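# Fully open the coffee maker lid, then let go

## Task

Swing the coffee maker's lid open as far as it goes, and finish with neither robot hand or arm in contact with the coffee maker.

## Robot and tools

Robot: two arms in a physics simulation. left_arm has a left hand and right_arm a right hand, which are mirror images. Base poses in the scene frame: left_arm at (-0.043, +0.275, +0.044) m, right_arm at (+0.042, -0.256, +0.030) m, each turned very slightly about z. A camera stand sits behind the arms. Loose objects may get an occasional small shove.

Frames. Scene frame: origin at table-top height, midway between the nominal bases. +z is up, +x points out over the table, and left_arm is on the +y side. Image sides do not follow these names. Reported hand poses, velocities and targets are in each arm's own base frame. Fixed cameras and the table use the scene frame. Motion offsets use the axes of that arm's current Hand target.

Hand point: a point 0.05 m in front of the palm and 0.15 m from the wrist mount. Its +z runs along straight fingers and +y points out of the palm. On the right hand +x runs across the palm away from the thumb; on the left hand +x points toward the thumb. Straight fingertips reach 0.06-0.07 m past the point along +z and lie 0.06 m behind it along -y. A wrist bracket on the little-finger side reaches 0.10 m across from the point and can collide with things.

execute_actions(actions, cameras). actions is a list of actions. Each action has 1 to 15 rows, one row per 1/30 s step. If an action has fewer than 15 rows, its last row repeats to fill the rest. A row is always 28 numbers in [-1, 1], with both arms included, in this order: left dx, dy, dz, rx, ry, rz; left hand six motor numbers; left force_limit, speed; then the same 14 for the right arm. dx..rz are an offset, not a pose. They are measured from the Hand target as it was when the action began, and every row counts from that same start, not from the row before. 1.0 equals 0.6 m for dx, dy, dz and 180 degrees for rx, ry, rz, which together form one rotation vector. Repeating an offset in a new action moves the hand further. All six pose numbers at 0 asks again for the current Hand target. cameras: a list of names, ["all"], or []. Images come back only for an empty actions list or when cameras asks for them.

Hand motor order: little, ring, middle, index, thumb_bend, thumb_turn. +1 is open or straight; -1 is curled. For thumb_turn, +1 places the thumb beside the palm and -1 places it in front, facing the fingers. force_limit runs linearly from about 0 N at -1 to 10 N at +1 (15 N for the two thumb motors). speed rises from near zero at -1 to full speed at +0.48 and stays full up to +1. Full travel takes 0.49 s. Close at speed -0.94 or lower for a gentle grip.

Grasp numbers: a hand can take a, b, c in its first three motor slots with exactly 0 in the other three. a closes index and middle and bends the thumb. b closes ring and little. c swings the thumb in front of the palm. (0,0,0) is a fully open hand. To set motors individually to zero, write 0.001 in one of the last three slots. There is no 'unchanged' value. To keep a hand as it is, resend the eight numbers of the last row sent to it. If nothing has been sent to it yet, use its hand_measured six values plus hand_force_limit and hand_speed.

move(target, speed, blend, blocking, cameras). target is either one 28-number row or a list of up to 15 rows. Each row holds offsets from the Hand targets at the start of the move, not from the previous row. Paths are straight and every arm finishes at the same moment. A move lasts 0.5 s to 10 s and is cut off after 10 s. speed is the path top speed in m/s, 0.002 to 4.3, default 0.25; turning is capped at twice that value in rad/s. Give one speed, or one per target. blend is a corner-rounding radius in m, one value or one per target; 0 means stop at each point. blocking=false returns after about 0.5 s while the motion continues. The result adds a move: line giving the ending (done, off_target, moving, held, fault) and any limits (paced means the pose was clipped; held means steps were withheld). Paths do not avoid obstacles or the other arm. Faster moves lag more and hit harder. Steer around an arm's own base rather than close past it.

wait(seconds 0-10): the scene runs with the last commands held. stop(): brakes the running move. zoom_image(camera, region [x0, y0, x1, y1] in image pixels, at most 504x504): gives a closer view of the newest image from cam_high, cam_low, cam_left_wrist or cam_right_wrist. show_instructions(): shows the reference pages. finished_scene(scene=1): ends the scene for good.

Results give, per arm: end_effector_position (m), end_effector_quat_wxyz, Hand target (the last command after clipping, which is the base for the next offsets), Joint positions, velocities and torques, and hand_measured, hand_stopped_by (moving, target, force, stalled, fault) and hand_load_n (positive means the finger is pushed open). Readings may be off by a few cm. Image sizes: cam_high and cam_low are 896x504; the wrist fisheye cameras are 616x616.

Behaviour. The commanded orientation is clipped to within 40 degrees of the current orientation. Hands often rest 1-3 cm, sometimes 5 cm, below or short of the command without touching anything. To close the gap, send the missing distance as an offset. An arm blocked by something keeps pushing. To stop that, command a target back past the hand point. Fingers keep moving after an action until they reach the target or the force limit, then lock.

Avoid: knocking objects off the work area, dropping parts, slamming the lid, hard hits on fixed or heavy items, excessive finger force, and any contact between the two arms. Long loads, stretched arms and pushing against things heat motors. At 100 °C the arm goes limp for 30-60 s, so watch for MOTOR HOT. Joint ranges (rad): waist ±2.880, shoulder 0 to 3.142, elbow 0 to 3.019, wrist pitch -1.693 to 1.571, wrist yaw ±1.571, wrist roll ±2.094. When done, move both hands clear of the coffee maker before finishing.

Each tool is called after "Call:" in YAML: its name, and indented under it one key for each argument.

Reference images:

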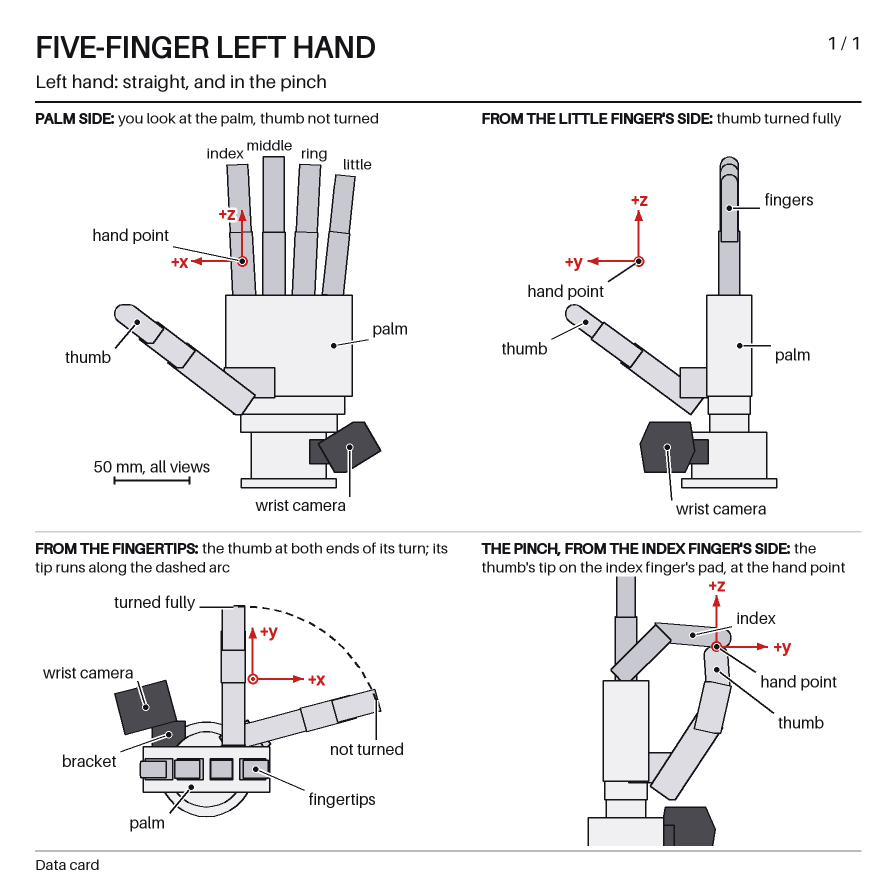

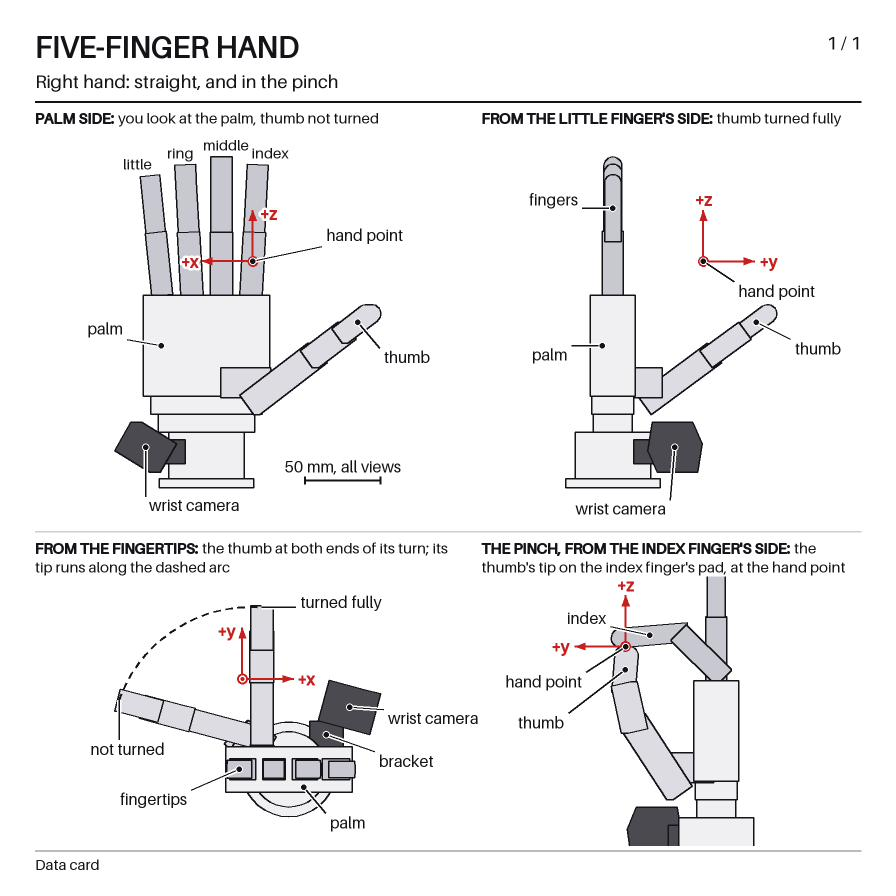

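## Session

Call:
execute_actions:
  actions: []

Scene clock: 0.00 s.
left_arm: end_effector_position=(+0.6234, -0.0325, +0.2667) hand_measured=(+1.000, +1.000, +1.000, +1.000, +1.000, +1.000) hand_load_n=(+0.0, +0.0, +0.0, +0.0, +0.5, +0.0) hand_stopped_by=(target, target, target, target, target, target) hand_force_limit=0.00 hand_speed=-0.80 end_effector_quat_wxyz=(+0.563, -0.117, +0.748, -0.331) | right_arm: end_effector_position=(+0.3383, +0.0706, +0.2291) hand_measured=(+1.000, +1.000, +1.000, +1.000, +1.000, +1.000) hand_load_n=(+0.0, +0.5, +0.0, +0.0, +0.0, +0.0) hand_stopped_by=(target, target, target, target, target, target) hand_force_limit=0.00 hand_speed=-0.80 end_effector_quat_wxyz=(-0.045, -0.402, +0.909, -0.098)
Joint positions: left_arm=[0.023 1.382 0.987 0.237 0.395 0.946] | right_arm=[0.139 1.302 1.283 -1.585 0.213 0.881]
Joint velocities: within noise
Joint torques (N m): no reading
Heat: left arm: hottest shoulder 29 °C; right arm: hottest waist 29 °C.
Hand target: left_arm +0.6312, -0.0298, +0.2850; +0.577, -0.109, +0.738, -0.331 | right_arm +0.3461, +0.0725, +0.2398; -0.029, -0.404, +0.908, -0.105

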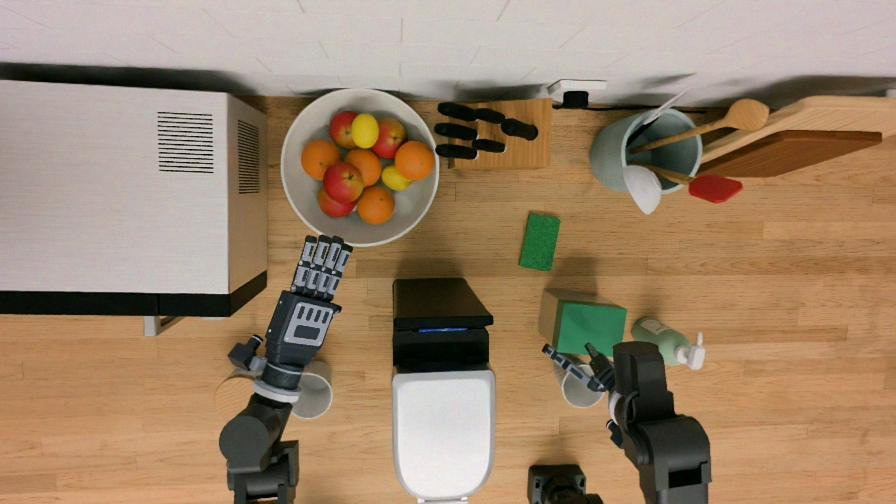

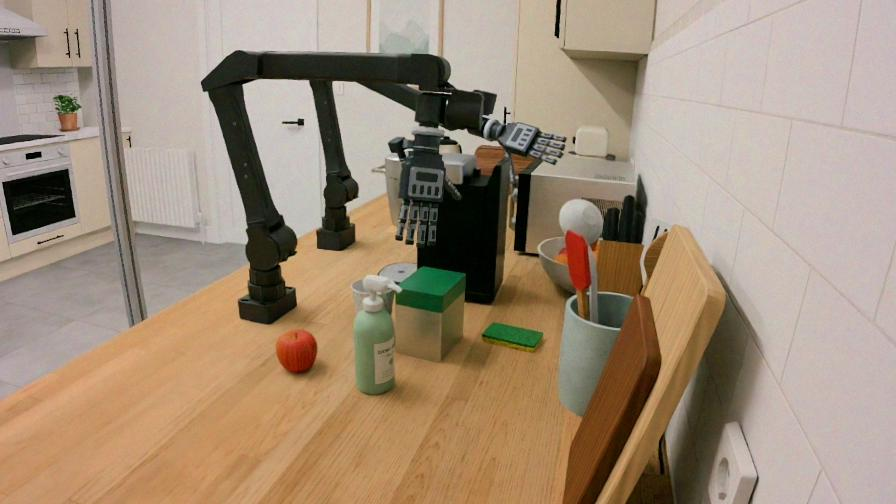

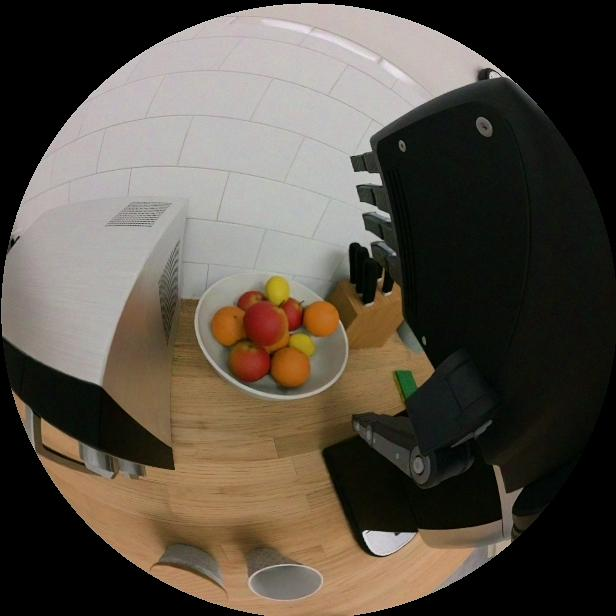

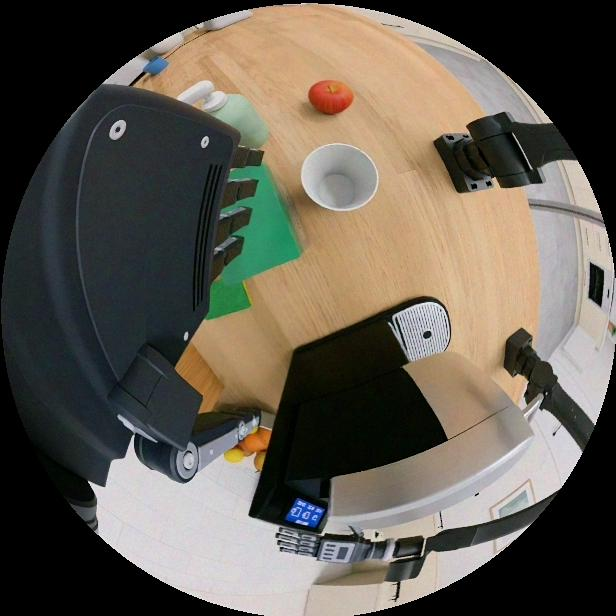

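Call:
zoom_image:
  camera: "cam_high"
  region: [350, 260, 550, 504]

Call:
zoom_image:
  camera: "cam_right_wrist"
  region: [230, 270, 570, 570]

Call:
zoom_image:
  camera: "cam_low"
  region: [360, 110, 560, 320]

Scaled by 2.066.

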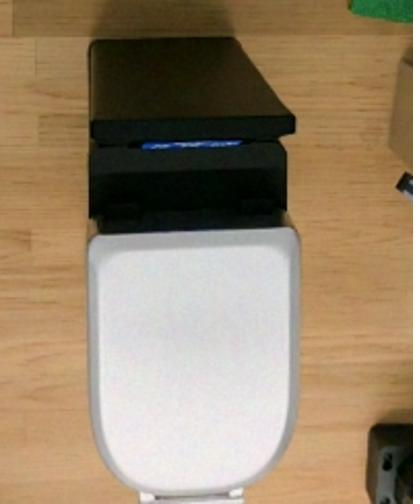

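Scaled by 1.482 from the camera's 616x616 image, which has a finer 880x880 frame.

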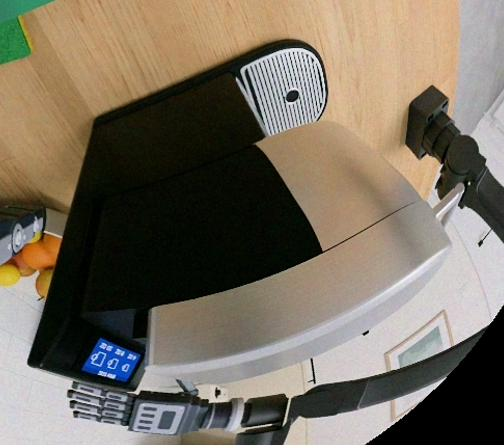

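Scaled by 2.400.

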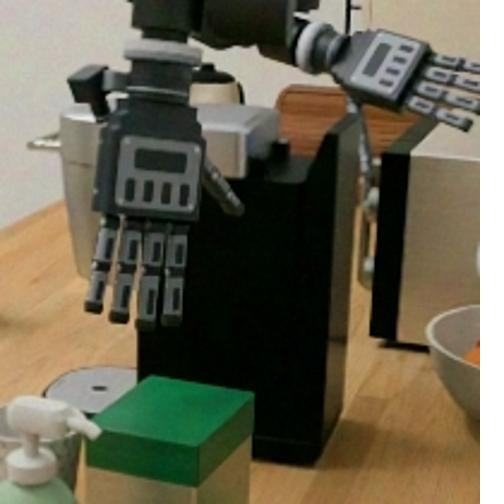

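Call:
zoom_image:
  camera: "cam_right_wrist"
  region: [416, 100, 616, 300]

Call:
zoom_image:
  camera: "cam_low"
  region: [60, 0, 460, 340]

Call:
zoom_image:
  camera: "cam_left_wrist"
  region: [316, 380, 566, 616]

Call:
zoom_image:
  camera: "cam_right_wrist"
  region: [440, 350, 580, 490]

Scaled by 2.520 from the camera's 616x616 image, which has a finer 880x880 frame.

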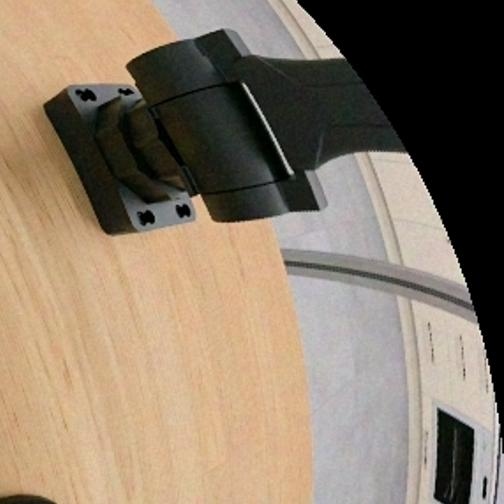

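Scaled by 1.260.

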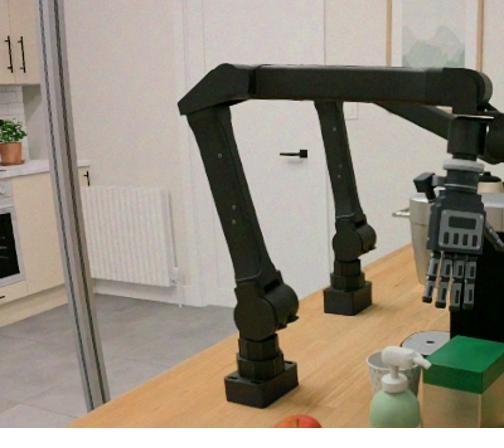

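Scaled by 2.016 from the camera's 616x616 image, which has a finer 880x880 frame.

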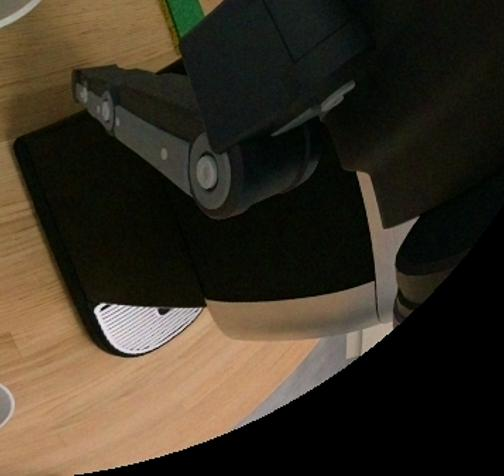

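Scaled by 3.600 from the camera's 616x616 image, which has a finer 880x880 frame.

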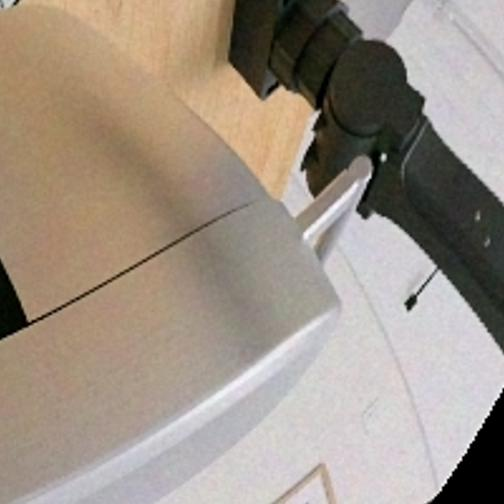

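Call:
move:
  target: [0,0,0,0,0,0, 1,1,1,1,1,1, 0,-0.8, 0.2077,0.3787,-0.0015,-0.096,-0.2208,-0.22, 0,0,1,0,0,0, 0,0.2]
  speed: 0.25
  cameras: ["all"]

Scene clock: 16.67 s.
left_arm: end_effector_position=(+0.6234, -0.0325, +0.2667) hand_measured=(+1.000, +1.000, +1.000, +1.000, +1.000, +1.000) hand_load_n=(+0.0, +0.0, +0.0, +0.0, +0.0, +0.0) hand_stopped_by=(target, target, target, target, target, target) hand_force_limit=0.00 hand_speed=-0.80 end_effector_quat_wxyz=(+0.563, -0.117, +0.748, -0.331) | right_arm: end_effector_position=(+0.0952, +0.1316, +0.2211) hand_measured=(+1.000, +1.000, +1.000, +1.000, +0.650, -1.000) hand_load_n=(+0.0, +0.0, +0.0, +0.0, +0.0, +0.0) hand_stopped_by=(target, target, target, target, target, target) hand_force_limit=0.00 hand_speed=0.20 end_effector_quat_wxyz=(-0.183, +0.687, -0.681, -0.179)
Joint positions: left_arm=[0.023 1.382 0.987 0.237 0.395 0.946] | right_arm=[0.062 0.684 0.754 -1.601 -0.515 0.064]
Joint torques (N m): left_arm=[-0.03 -10.93 10.96 1.7 0 0.02] | right_arm=[-1.44 0.44 6.97 0.14 -0.44 -0.33]
Heat: left arm: hottest shoulder 29 °C; right arm: hottest elbow 30 °C.
Hand target: left_arm +0.6312, -0.0298, +0.2850; +0.577, -0.109, +0.738, -0.331 | right_arm +0.0942, +0.1300, +0.2198; -0.184, +0.683, -0.683, -0.183
Off the commanded pose: left_arm 0.020 m, 2 deg | right_arm 0.002 m, 1 deg.
move: off_target (left_arm)
camera_calibration:
cam_right_wrist: T_world_to_cam=[[-0.951415, -0.256877, -0.169777, 0.161988], [-0.269243, 0.426521, 0.863475, -0.226961], [-0.149394, 0.867234, -0.47496, 0.121807], [0, 0, 0, 1]] pos_world=[0.111208, 0.0327793, 0.281331]

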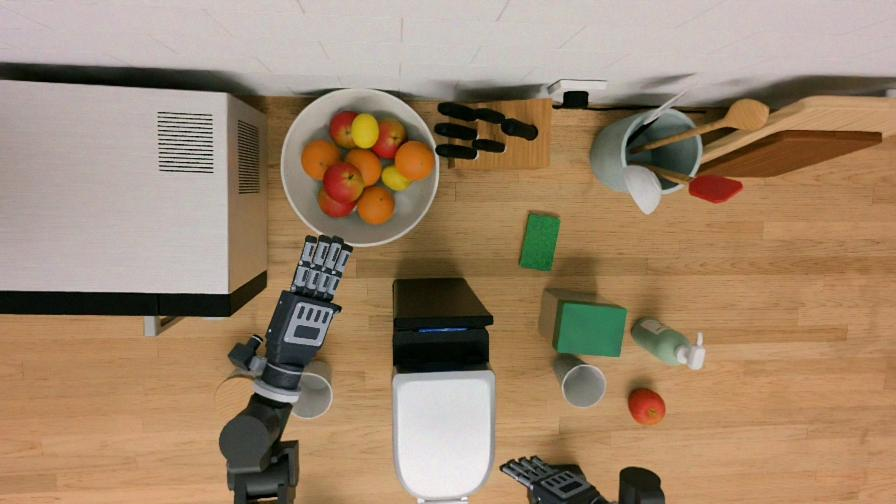

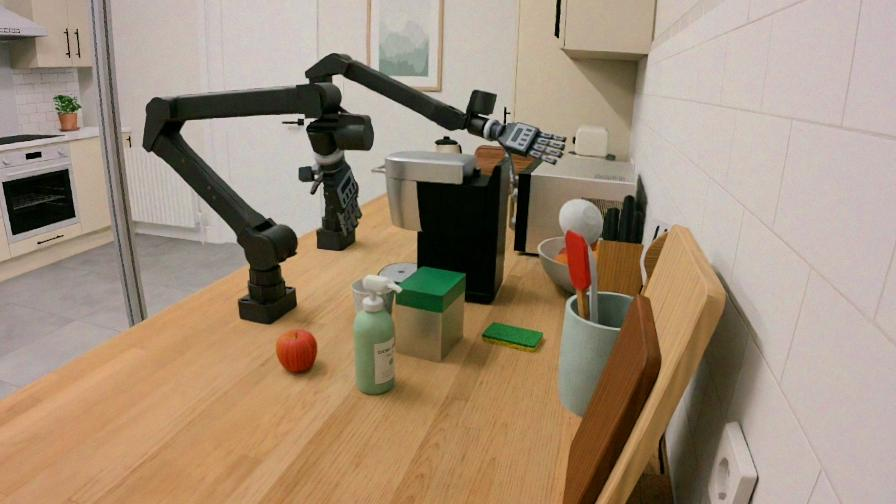

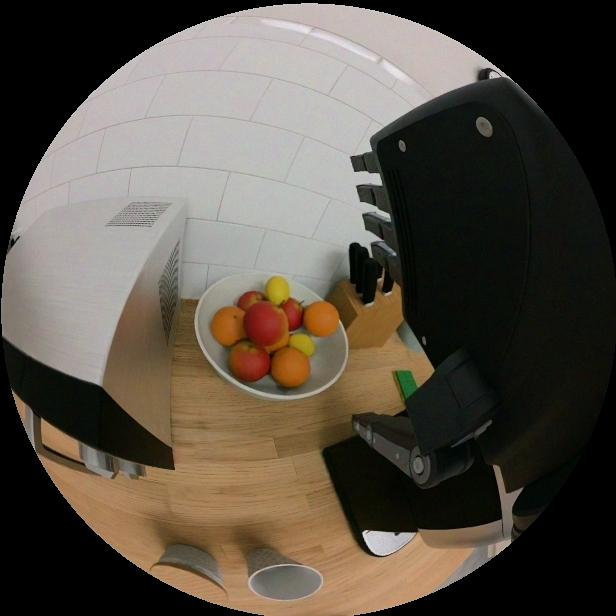

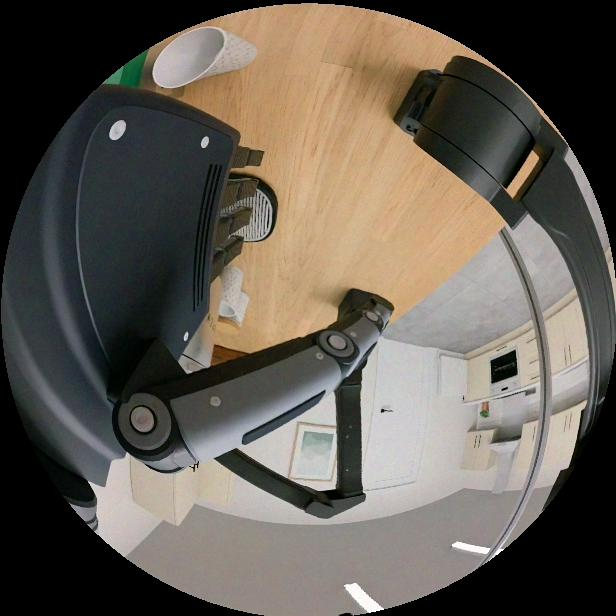

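Call:
zoom_image:
  camera: "cam_low"
  region: [280, 120, 520, 320]

Call:
zoom_image:
  camera: "cam_high"
  region: [370, 350, 630, 504]

Call:
zoom_image:
  camera: "cam_right_wrist"
  region: [150, 130, 400, 400]

Scaled by 2.100.

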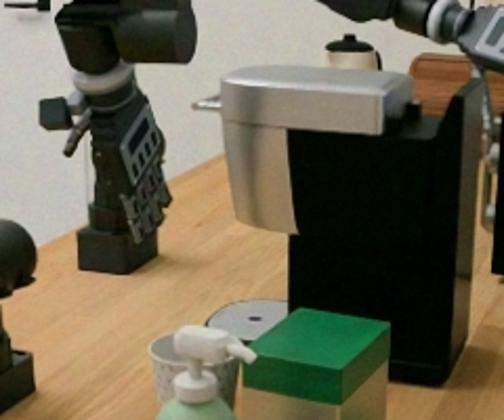

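Scaled by 1.938.

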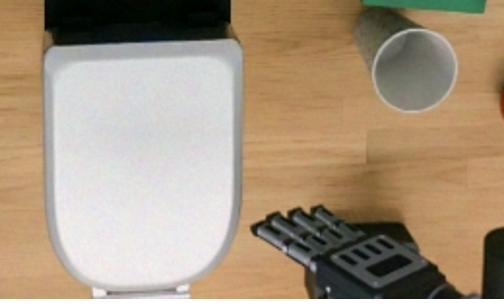

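Scaled by 1.867 from the camera's 616x616 image, which has a finer 880x880 frame.

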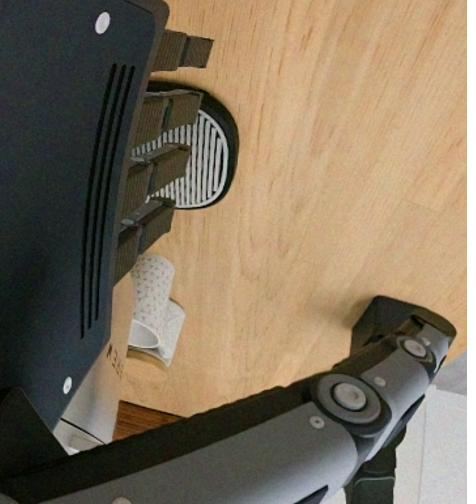

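Call:
zoom_image:
  camera: "cam_low"
  region: [290, 140, 410, 260]

Call:
zoom_image:
  camera: "cam_high"
  region: [480, 430, 600, 504]

Call:
zoom_image:
  camera: "cam_high"
  region: [380, 450, 510, 504]

Scaled by 4.200.

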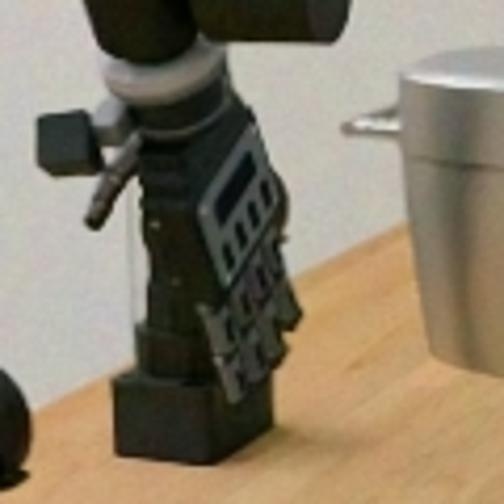

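Scaled by 4.200.

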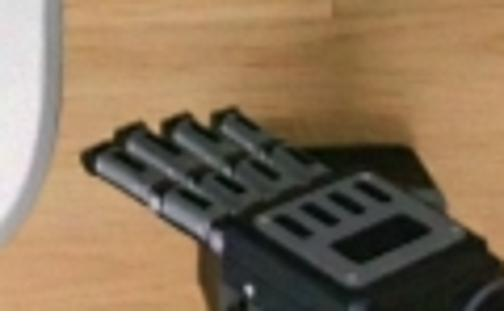

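Scaled by 3.877.

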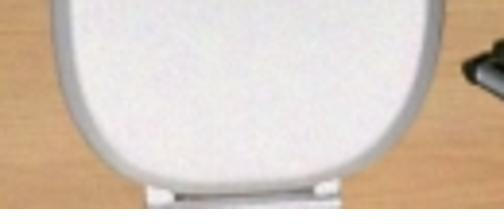

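Call:
move:
  target: [0,0,0,0,0,0, 1,1,1,1,1,1, 0,-0.8, -0.1429,-0.0147,0.0825,0,-0.1389,0, 0,0,1,0,0,0, 0,0.2]
  speed: 0.12
  cameras: ["all"]

Scene clock: 23.37 s.
left_arm: end_effector_position=(+0.6234, -0.0325, +0.2667) hand_measured=(+1.000, +1.000, +1.000, +1.000, +1.000, +1.000) hand_load_n=(+0.0, +0.0, +0.0, +0.0, +0.0, +0.0) hand_stopped_by=(target, target, target, target, target, target) hand_force_limit=0.00 hand_speed=-0.80 end_effector_quat_wxyz=(+0.563, -0.117, +0.748, -0.331) | right_arm: end_effector_position=(+0.1061, +0.2258, +0.2190) hand_measured=(+1.000, +1.000, +1.000, +1.000, +0.650, -1.000) hand_load_n=(+0.0, +0.0, +0.0, +0.5, -0.5, +0.0) hand_stopped_by=(target, target, target, target, target, target) hand_force_limit=0.00 hand_speed=0.20 end_effector_quat_wxyz=(-0.322, +0.627, -0.631, -0.324)
Joint positions: left_arm=[0.023 1.382 0.987 0.237 0.395 0.946] | right_arm=[0.294 0.666 0.554 -1.074 -0.891 0.486]
Joint torques (N m): left_arm=[-0.26 -11.11 10.99 1.69 0.01 0.01] | right_arm=[0.5 -0.03 7.05 1.58 -0.51 0.06]
Heat: left arm: hottest shoulder 30 °C; right arm: hottest elbow 30 °C.
Hand target: left_arm +0.6312, -0.0298, +0.2850; +0.577, -0.109, +0.738, -0.331 | right_arm +0.1030, +0.2290, +0.2199; -0.327, +0.627, -0.627, -0.327
Off the commanded pose: left_arm 0.020 m, 2 deg | right_arm 0.005 m, 1 deg.
move: off_target (left_arm)
camera_calibration:
cam_right_wrist: T_world_to_cam=[[-0.956258, -0.155902, -0.247519, 0.190901], [-0.254658, 0.0272965, 0.966646, -0.196388], [-0.143946, 0.987395, -0.0658041, -0.0767075], [0, 0, 0, 1]] pos_world=[0.121498, 0.110863, 0.232042]

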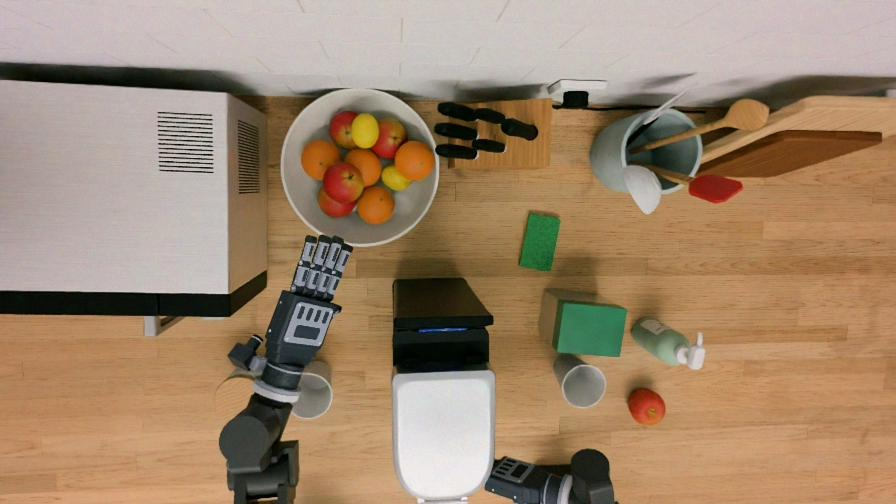

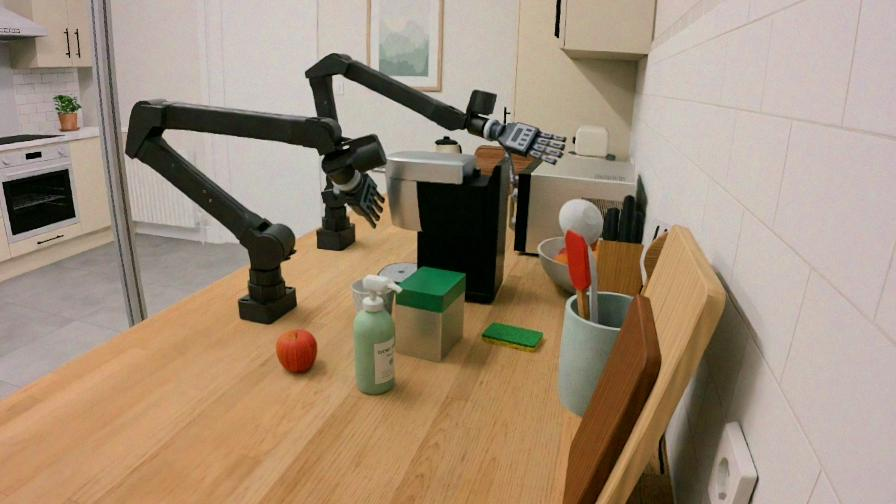

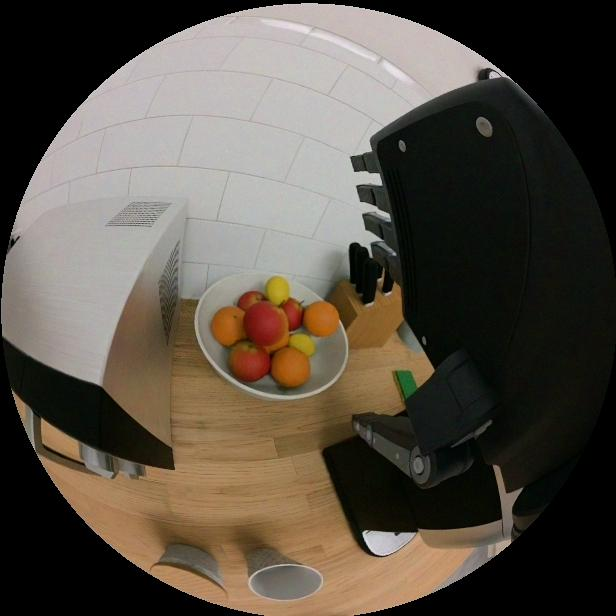

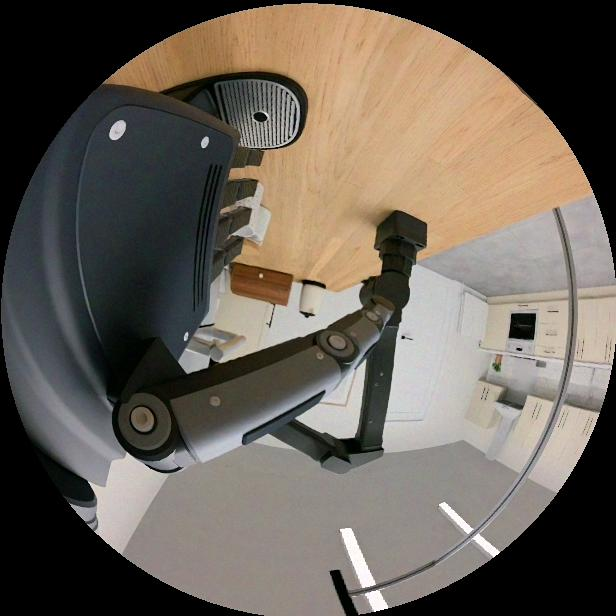

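Call:
zoom_image:
  camera: "cam_low"
  region: [300, 110, 440, 250]

Call:
zoom_image:
  camera: "cam_high"
  region: [390, 424, 540, 504]

Call:
zoom_image:
  camera: "cam_right_wrist"
  region: [150, 230, 350, 430]

Scaled by 3.600.

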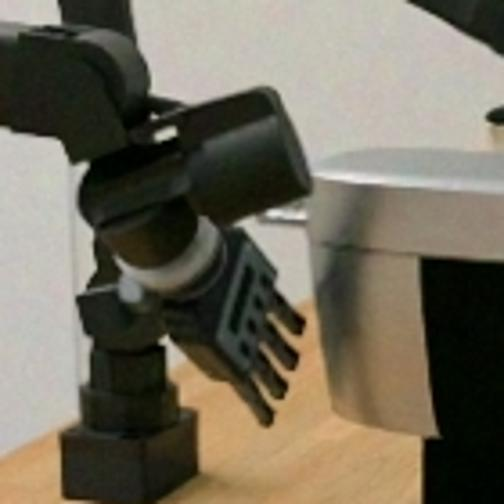

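Scaled by 3.360.

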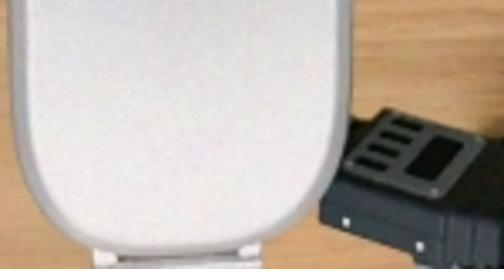

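Scaled by 2.520 from the camera's 616x616 image, which has a finer 880x880 frame.

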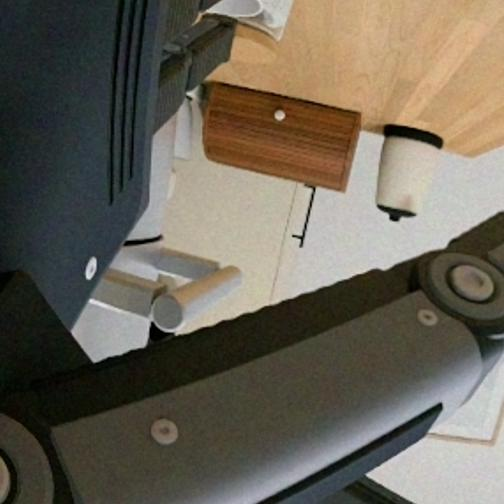

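Call:
move:
  target: [0,0,0,0,0,0, 1,1,1,1,1,1, 0,-0.8, -0.0448,0.01,-0.0232,0,0,0, 0,0,1,0,0,0, 0,0.2]
  speed: 0.08
  cameras: ["all"]

Call:
zoom_image:
  camera: "cam_low"
  region: [300, 110, 440, 250]

Call:
zoom_image:
  camera: "cam_right_wrist"
  region: [150, 230, 350, 430]

Scene clock: 28.63 s.
left_arm: end_effector_position=(+0.6234, -0.0325, +0.2667) hand_measured=(+1.000, +1.000, +1.000, +1.000, +1.000, +1.000) hand_load_n=(+0.0, +0.0, +0.0, +0.0, +0.0, +0.0) hand_stopped_by=(target, target, target, target, target, target) hand_force_limit=0.00 hand_speed=-0.80 end_effector_quat_wxyz=(+0.563, -0.117, +0.748, -0.331) | right_arm: end_effector_position=(+0.0925, +0.2275, +0.2263) hand_measured=(+1.000, +1.000, +1.000, +1.000, +0.650, -1.000) hand_load_n=(+0.0, +0.0, +0.0, +0.0, +0.0, +0.0) hand_stopped_by=(target, target, target, target, target, target) hand_force_limit=0.00 hand_speed=0.20 end_effector_quat_wxyz=(-0.315, +0.623, -0.635, -0.331)
Joint positions: left_arm=[0.023 1.382 0.987 0.237 0.395 0.946] | right_arm=[0.325 0.618 0.554 -1.105 -0.885 0.535]
Joint torques (N m): left_arm=[-0.21 -11.05 10.84 1.96 0.02 -0.01] | right_arm=[0.73 0.56 11.88 0.59 -0.26 0.09]
Heat: left arm: hottest elbow 31 °C; right arm: hottest elbow 30 °C.
Hand target: left_arm +0.6312, -0.0298, +0.2850; +0.577, -0.109, +0.738, -0.331 | right_arm +0.0970, +0.2330, +0.2499; -0.327, +0.627, -0.627, -0.327
Off the commanded pose: left_arm 0.020 m, 2 deg | right_arm 0.025 m, 2 deg.
move: off_target (left_arm, right_arm)
camera_calibration:
cam_right_wrist: T_world_to_cam=[[-0.961535, -0.155735, -0.22627, 0.175658], [-0.23325, 0.0278679, 0.972017, -0.210315], [-0.145071, 0.987406, -0.0631211, -0.0802566], [0, 0, 0, 1]] pos_world=[0.108202, 0.112463, 0.23911]

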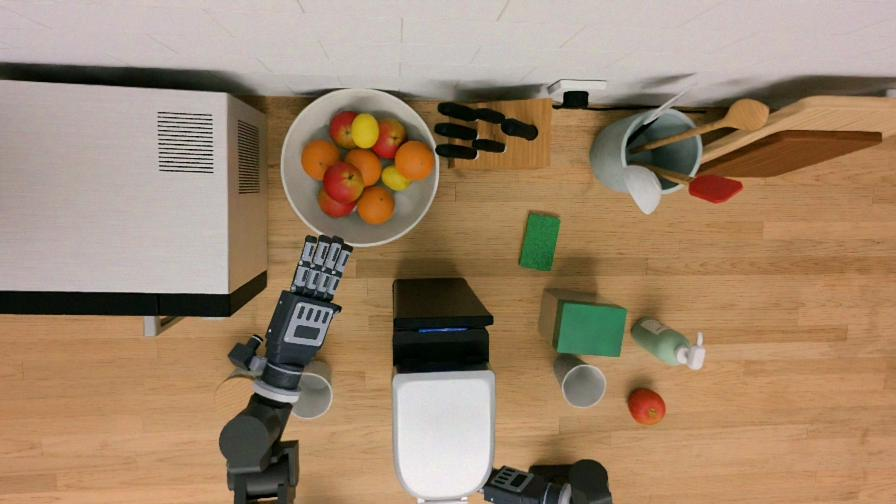

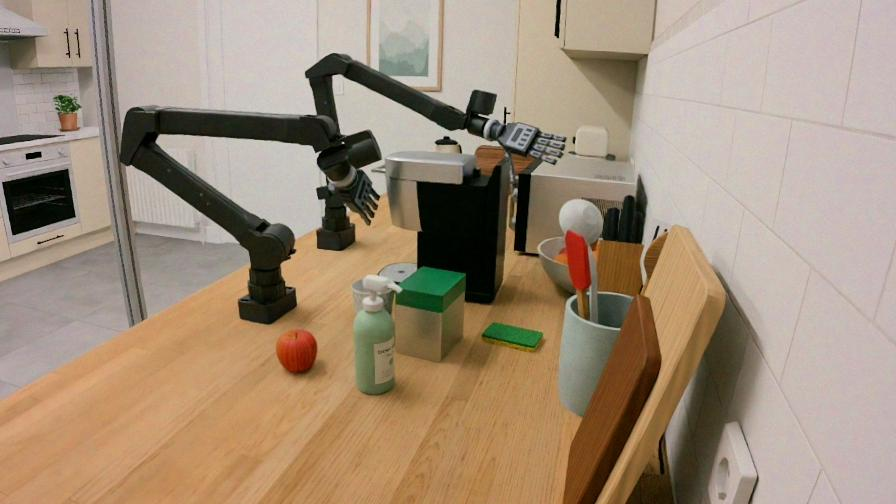

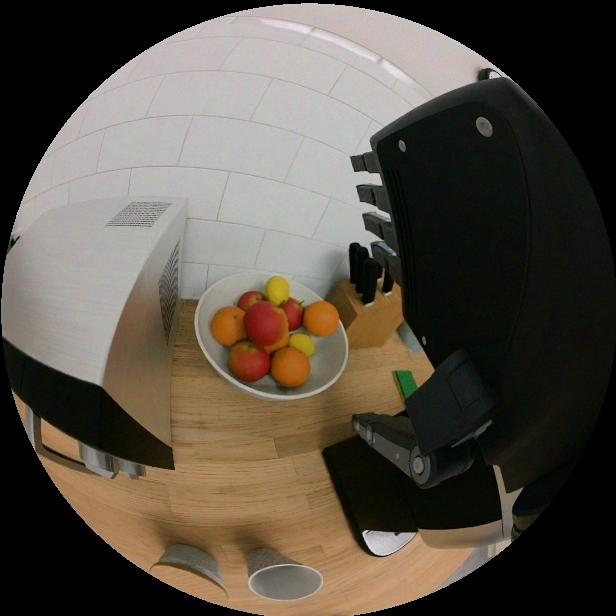

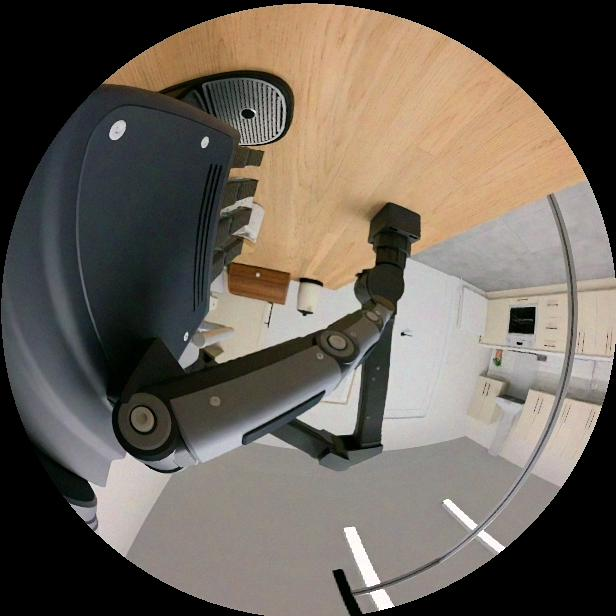

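Scaled by 3.600.

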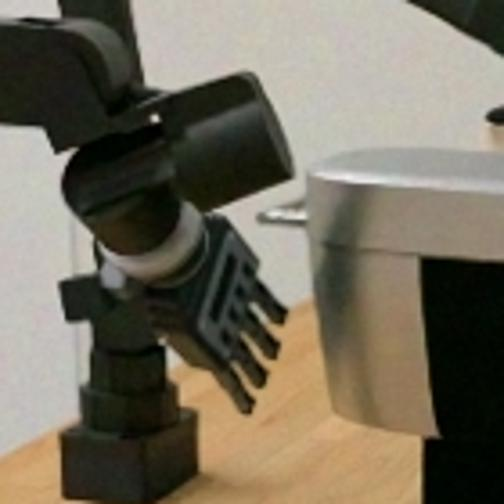

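Scaled by 2.520 from the camera's 616x616 image, which has a finer 880x880 frame.

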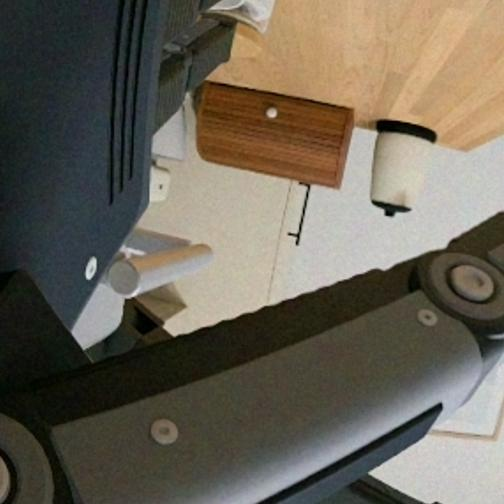

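Call:
move:
  target: [0,0,0,0,0,0, 1,1,1,1,1,1, 0,-0.8, -0.0351,-0.0133,-0.0225,0,0,0, 0,0,1,0,0,0, 0,0.2]
  speed: 0.08
  cameras: ["cam_low", "cam_right_wrist"]

Call:
zoom_image:
  camera: "cam_low"
  region: [300, 110, 440, 250]

Call:
zoom_image:
  camera: "cam_right_wrist"
  region: [150, 230, 350, 430]

Scene clock: 39.77 s.
left_arm: end_effector_position=(+0.6234, -0.0325, +0.2667) hand_measured=(+1.000, +1.000, +1.000, +1.000, +1.000, +1.000) hand_load_n=(+0.0, +0.0, +0.0, +0.0, +0.0, +0.0) hand_stopped_by=(target, target, target, target, target, target) hand_force_limit=0.00 hand_speed=-0.80 end_effector_quat_wxyz=(+0.563, -0.117, +0.748, -0.331) | right_arm: end_effector_position=(+0.0974, +0.2291, +0.2513) hand_measured=(+1.000, +1.000, +1.000, +1.000, +0.650, -1.000) hand_load_n=(+0.0, +0.0, +0.0, +0.0, +0.0, +0.0) hand_stopped_by=(target, target, target, target, target, target) hand_force_limit=0.00 hand_speed=0.20 end_effector_quat_wxyz=(-0.315, +0.623, -0.635, -0.331)
Joint positions: left_arm=[0.023 1.382 0.987 0.237 0.395 0.946] | right_arm=[0.325 0.635 0.625 -1.16 -0.885 0.535]
Joint torques (N m): left_arm=[-0.32 -11.22 11.03 1.8 0 0.04] | right_arm=[0.03 1.61 12.21 0.54 -0.38 -0.08]
Heat: left arm: hottest elbow 32 °C; right arm: hottest elbow 32 °C.
Hand target: left_arm +0.6312, -0.0298, +0.2850; +0.577, -0.109, +0.738, -0.331 | right_arm +0.1049, +0.2339, +0.2749; -0.327, +0.627, -0.627, -0.327
Off the commanded pose: left_arm 0.020 m, 2 deg | right_arm 0.025 m, 2 deg.
move: off_target (left_arm, right_arm)
camera_calibration:
cam_right_wrist: T_world_to_cam=[[-0.961852, -0.15587, -0.224825, 0.18596], [-0.23187, 0.0283604, 0.972333, -0.233814], [-0.145181, 0.98737, -0.0634201, -0.0795511], [0, 0, 0, 1]] pos_world=[0.113102, 0.114163, 0.264109]
Images, in order (width x height): cam_low 896x504, cam_right_wrist 616x616.

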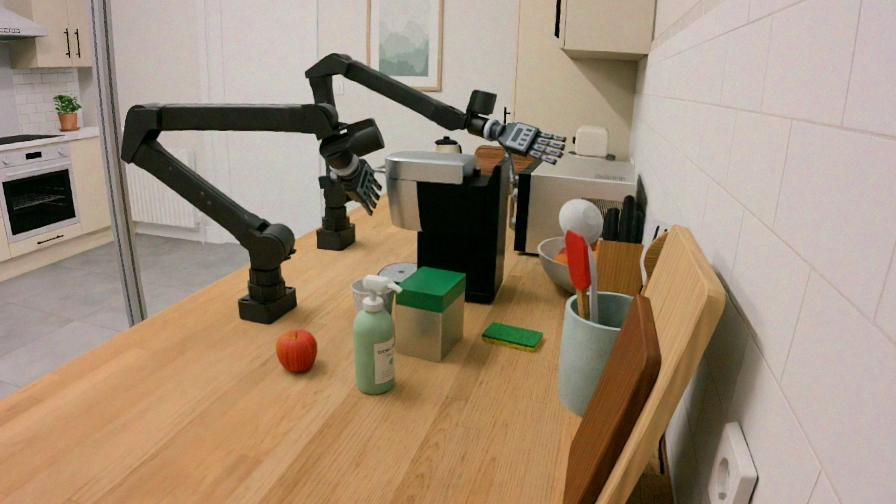

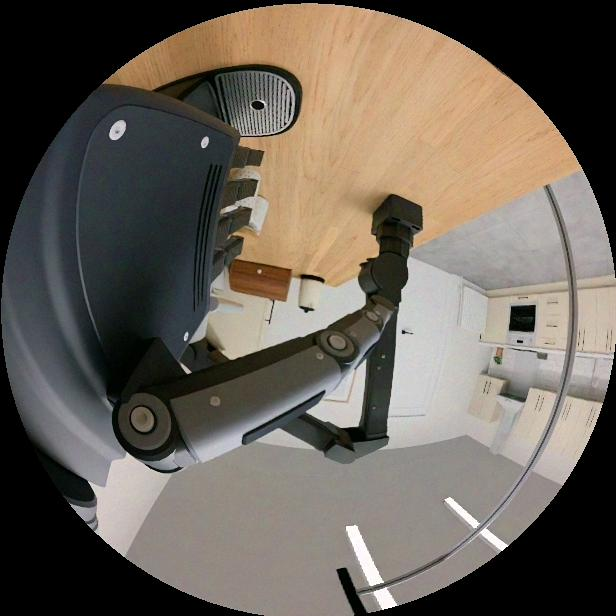

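Scaled by 3.600.

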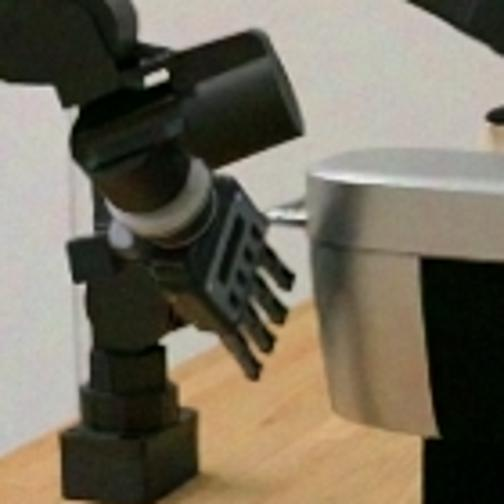

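Scaled by 2.520 from the camera's 616x616 image, which has a finer 880x880 frame.

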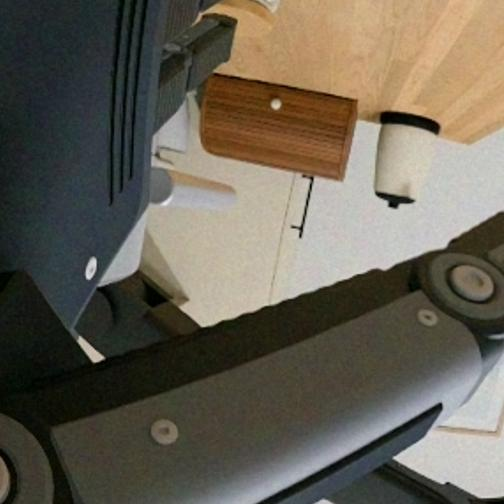

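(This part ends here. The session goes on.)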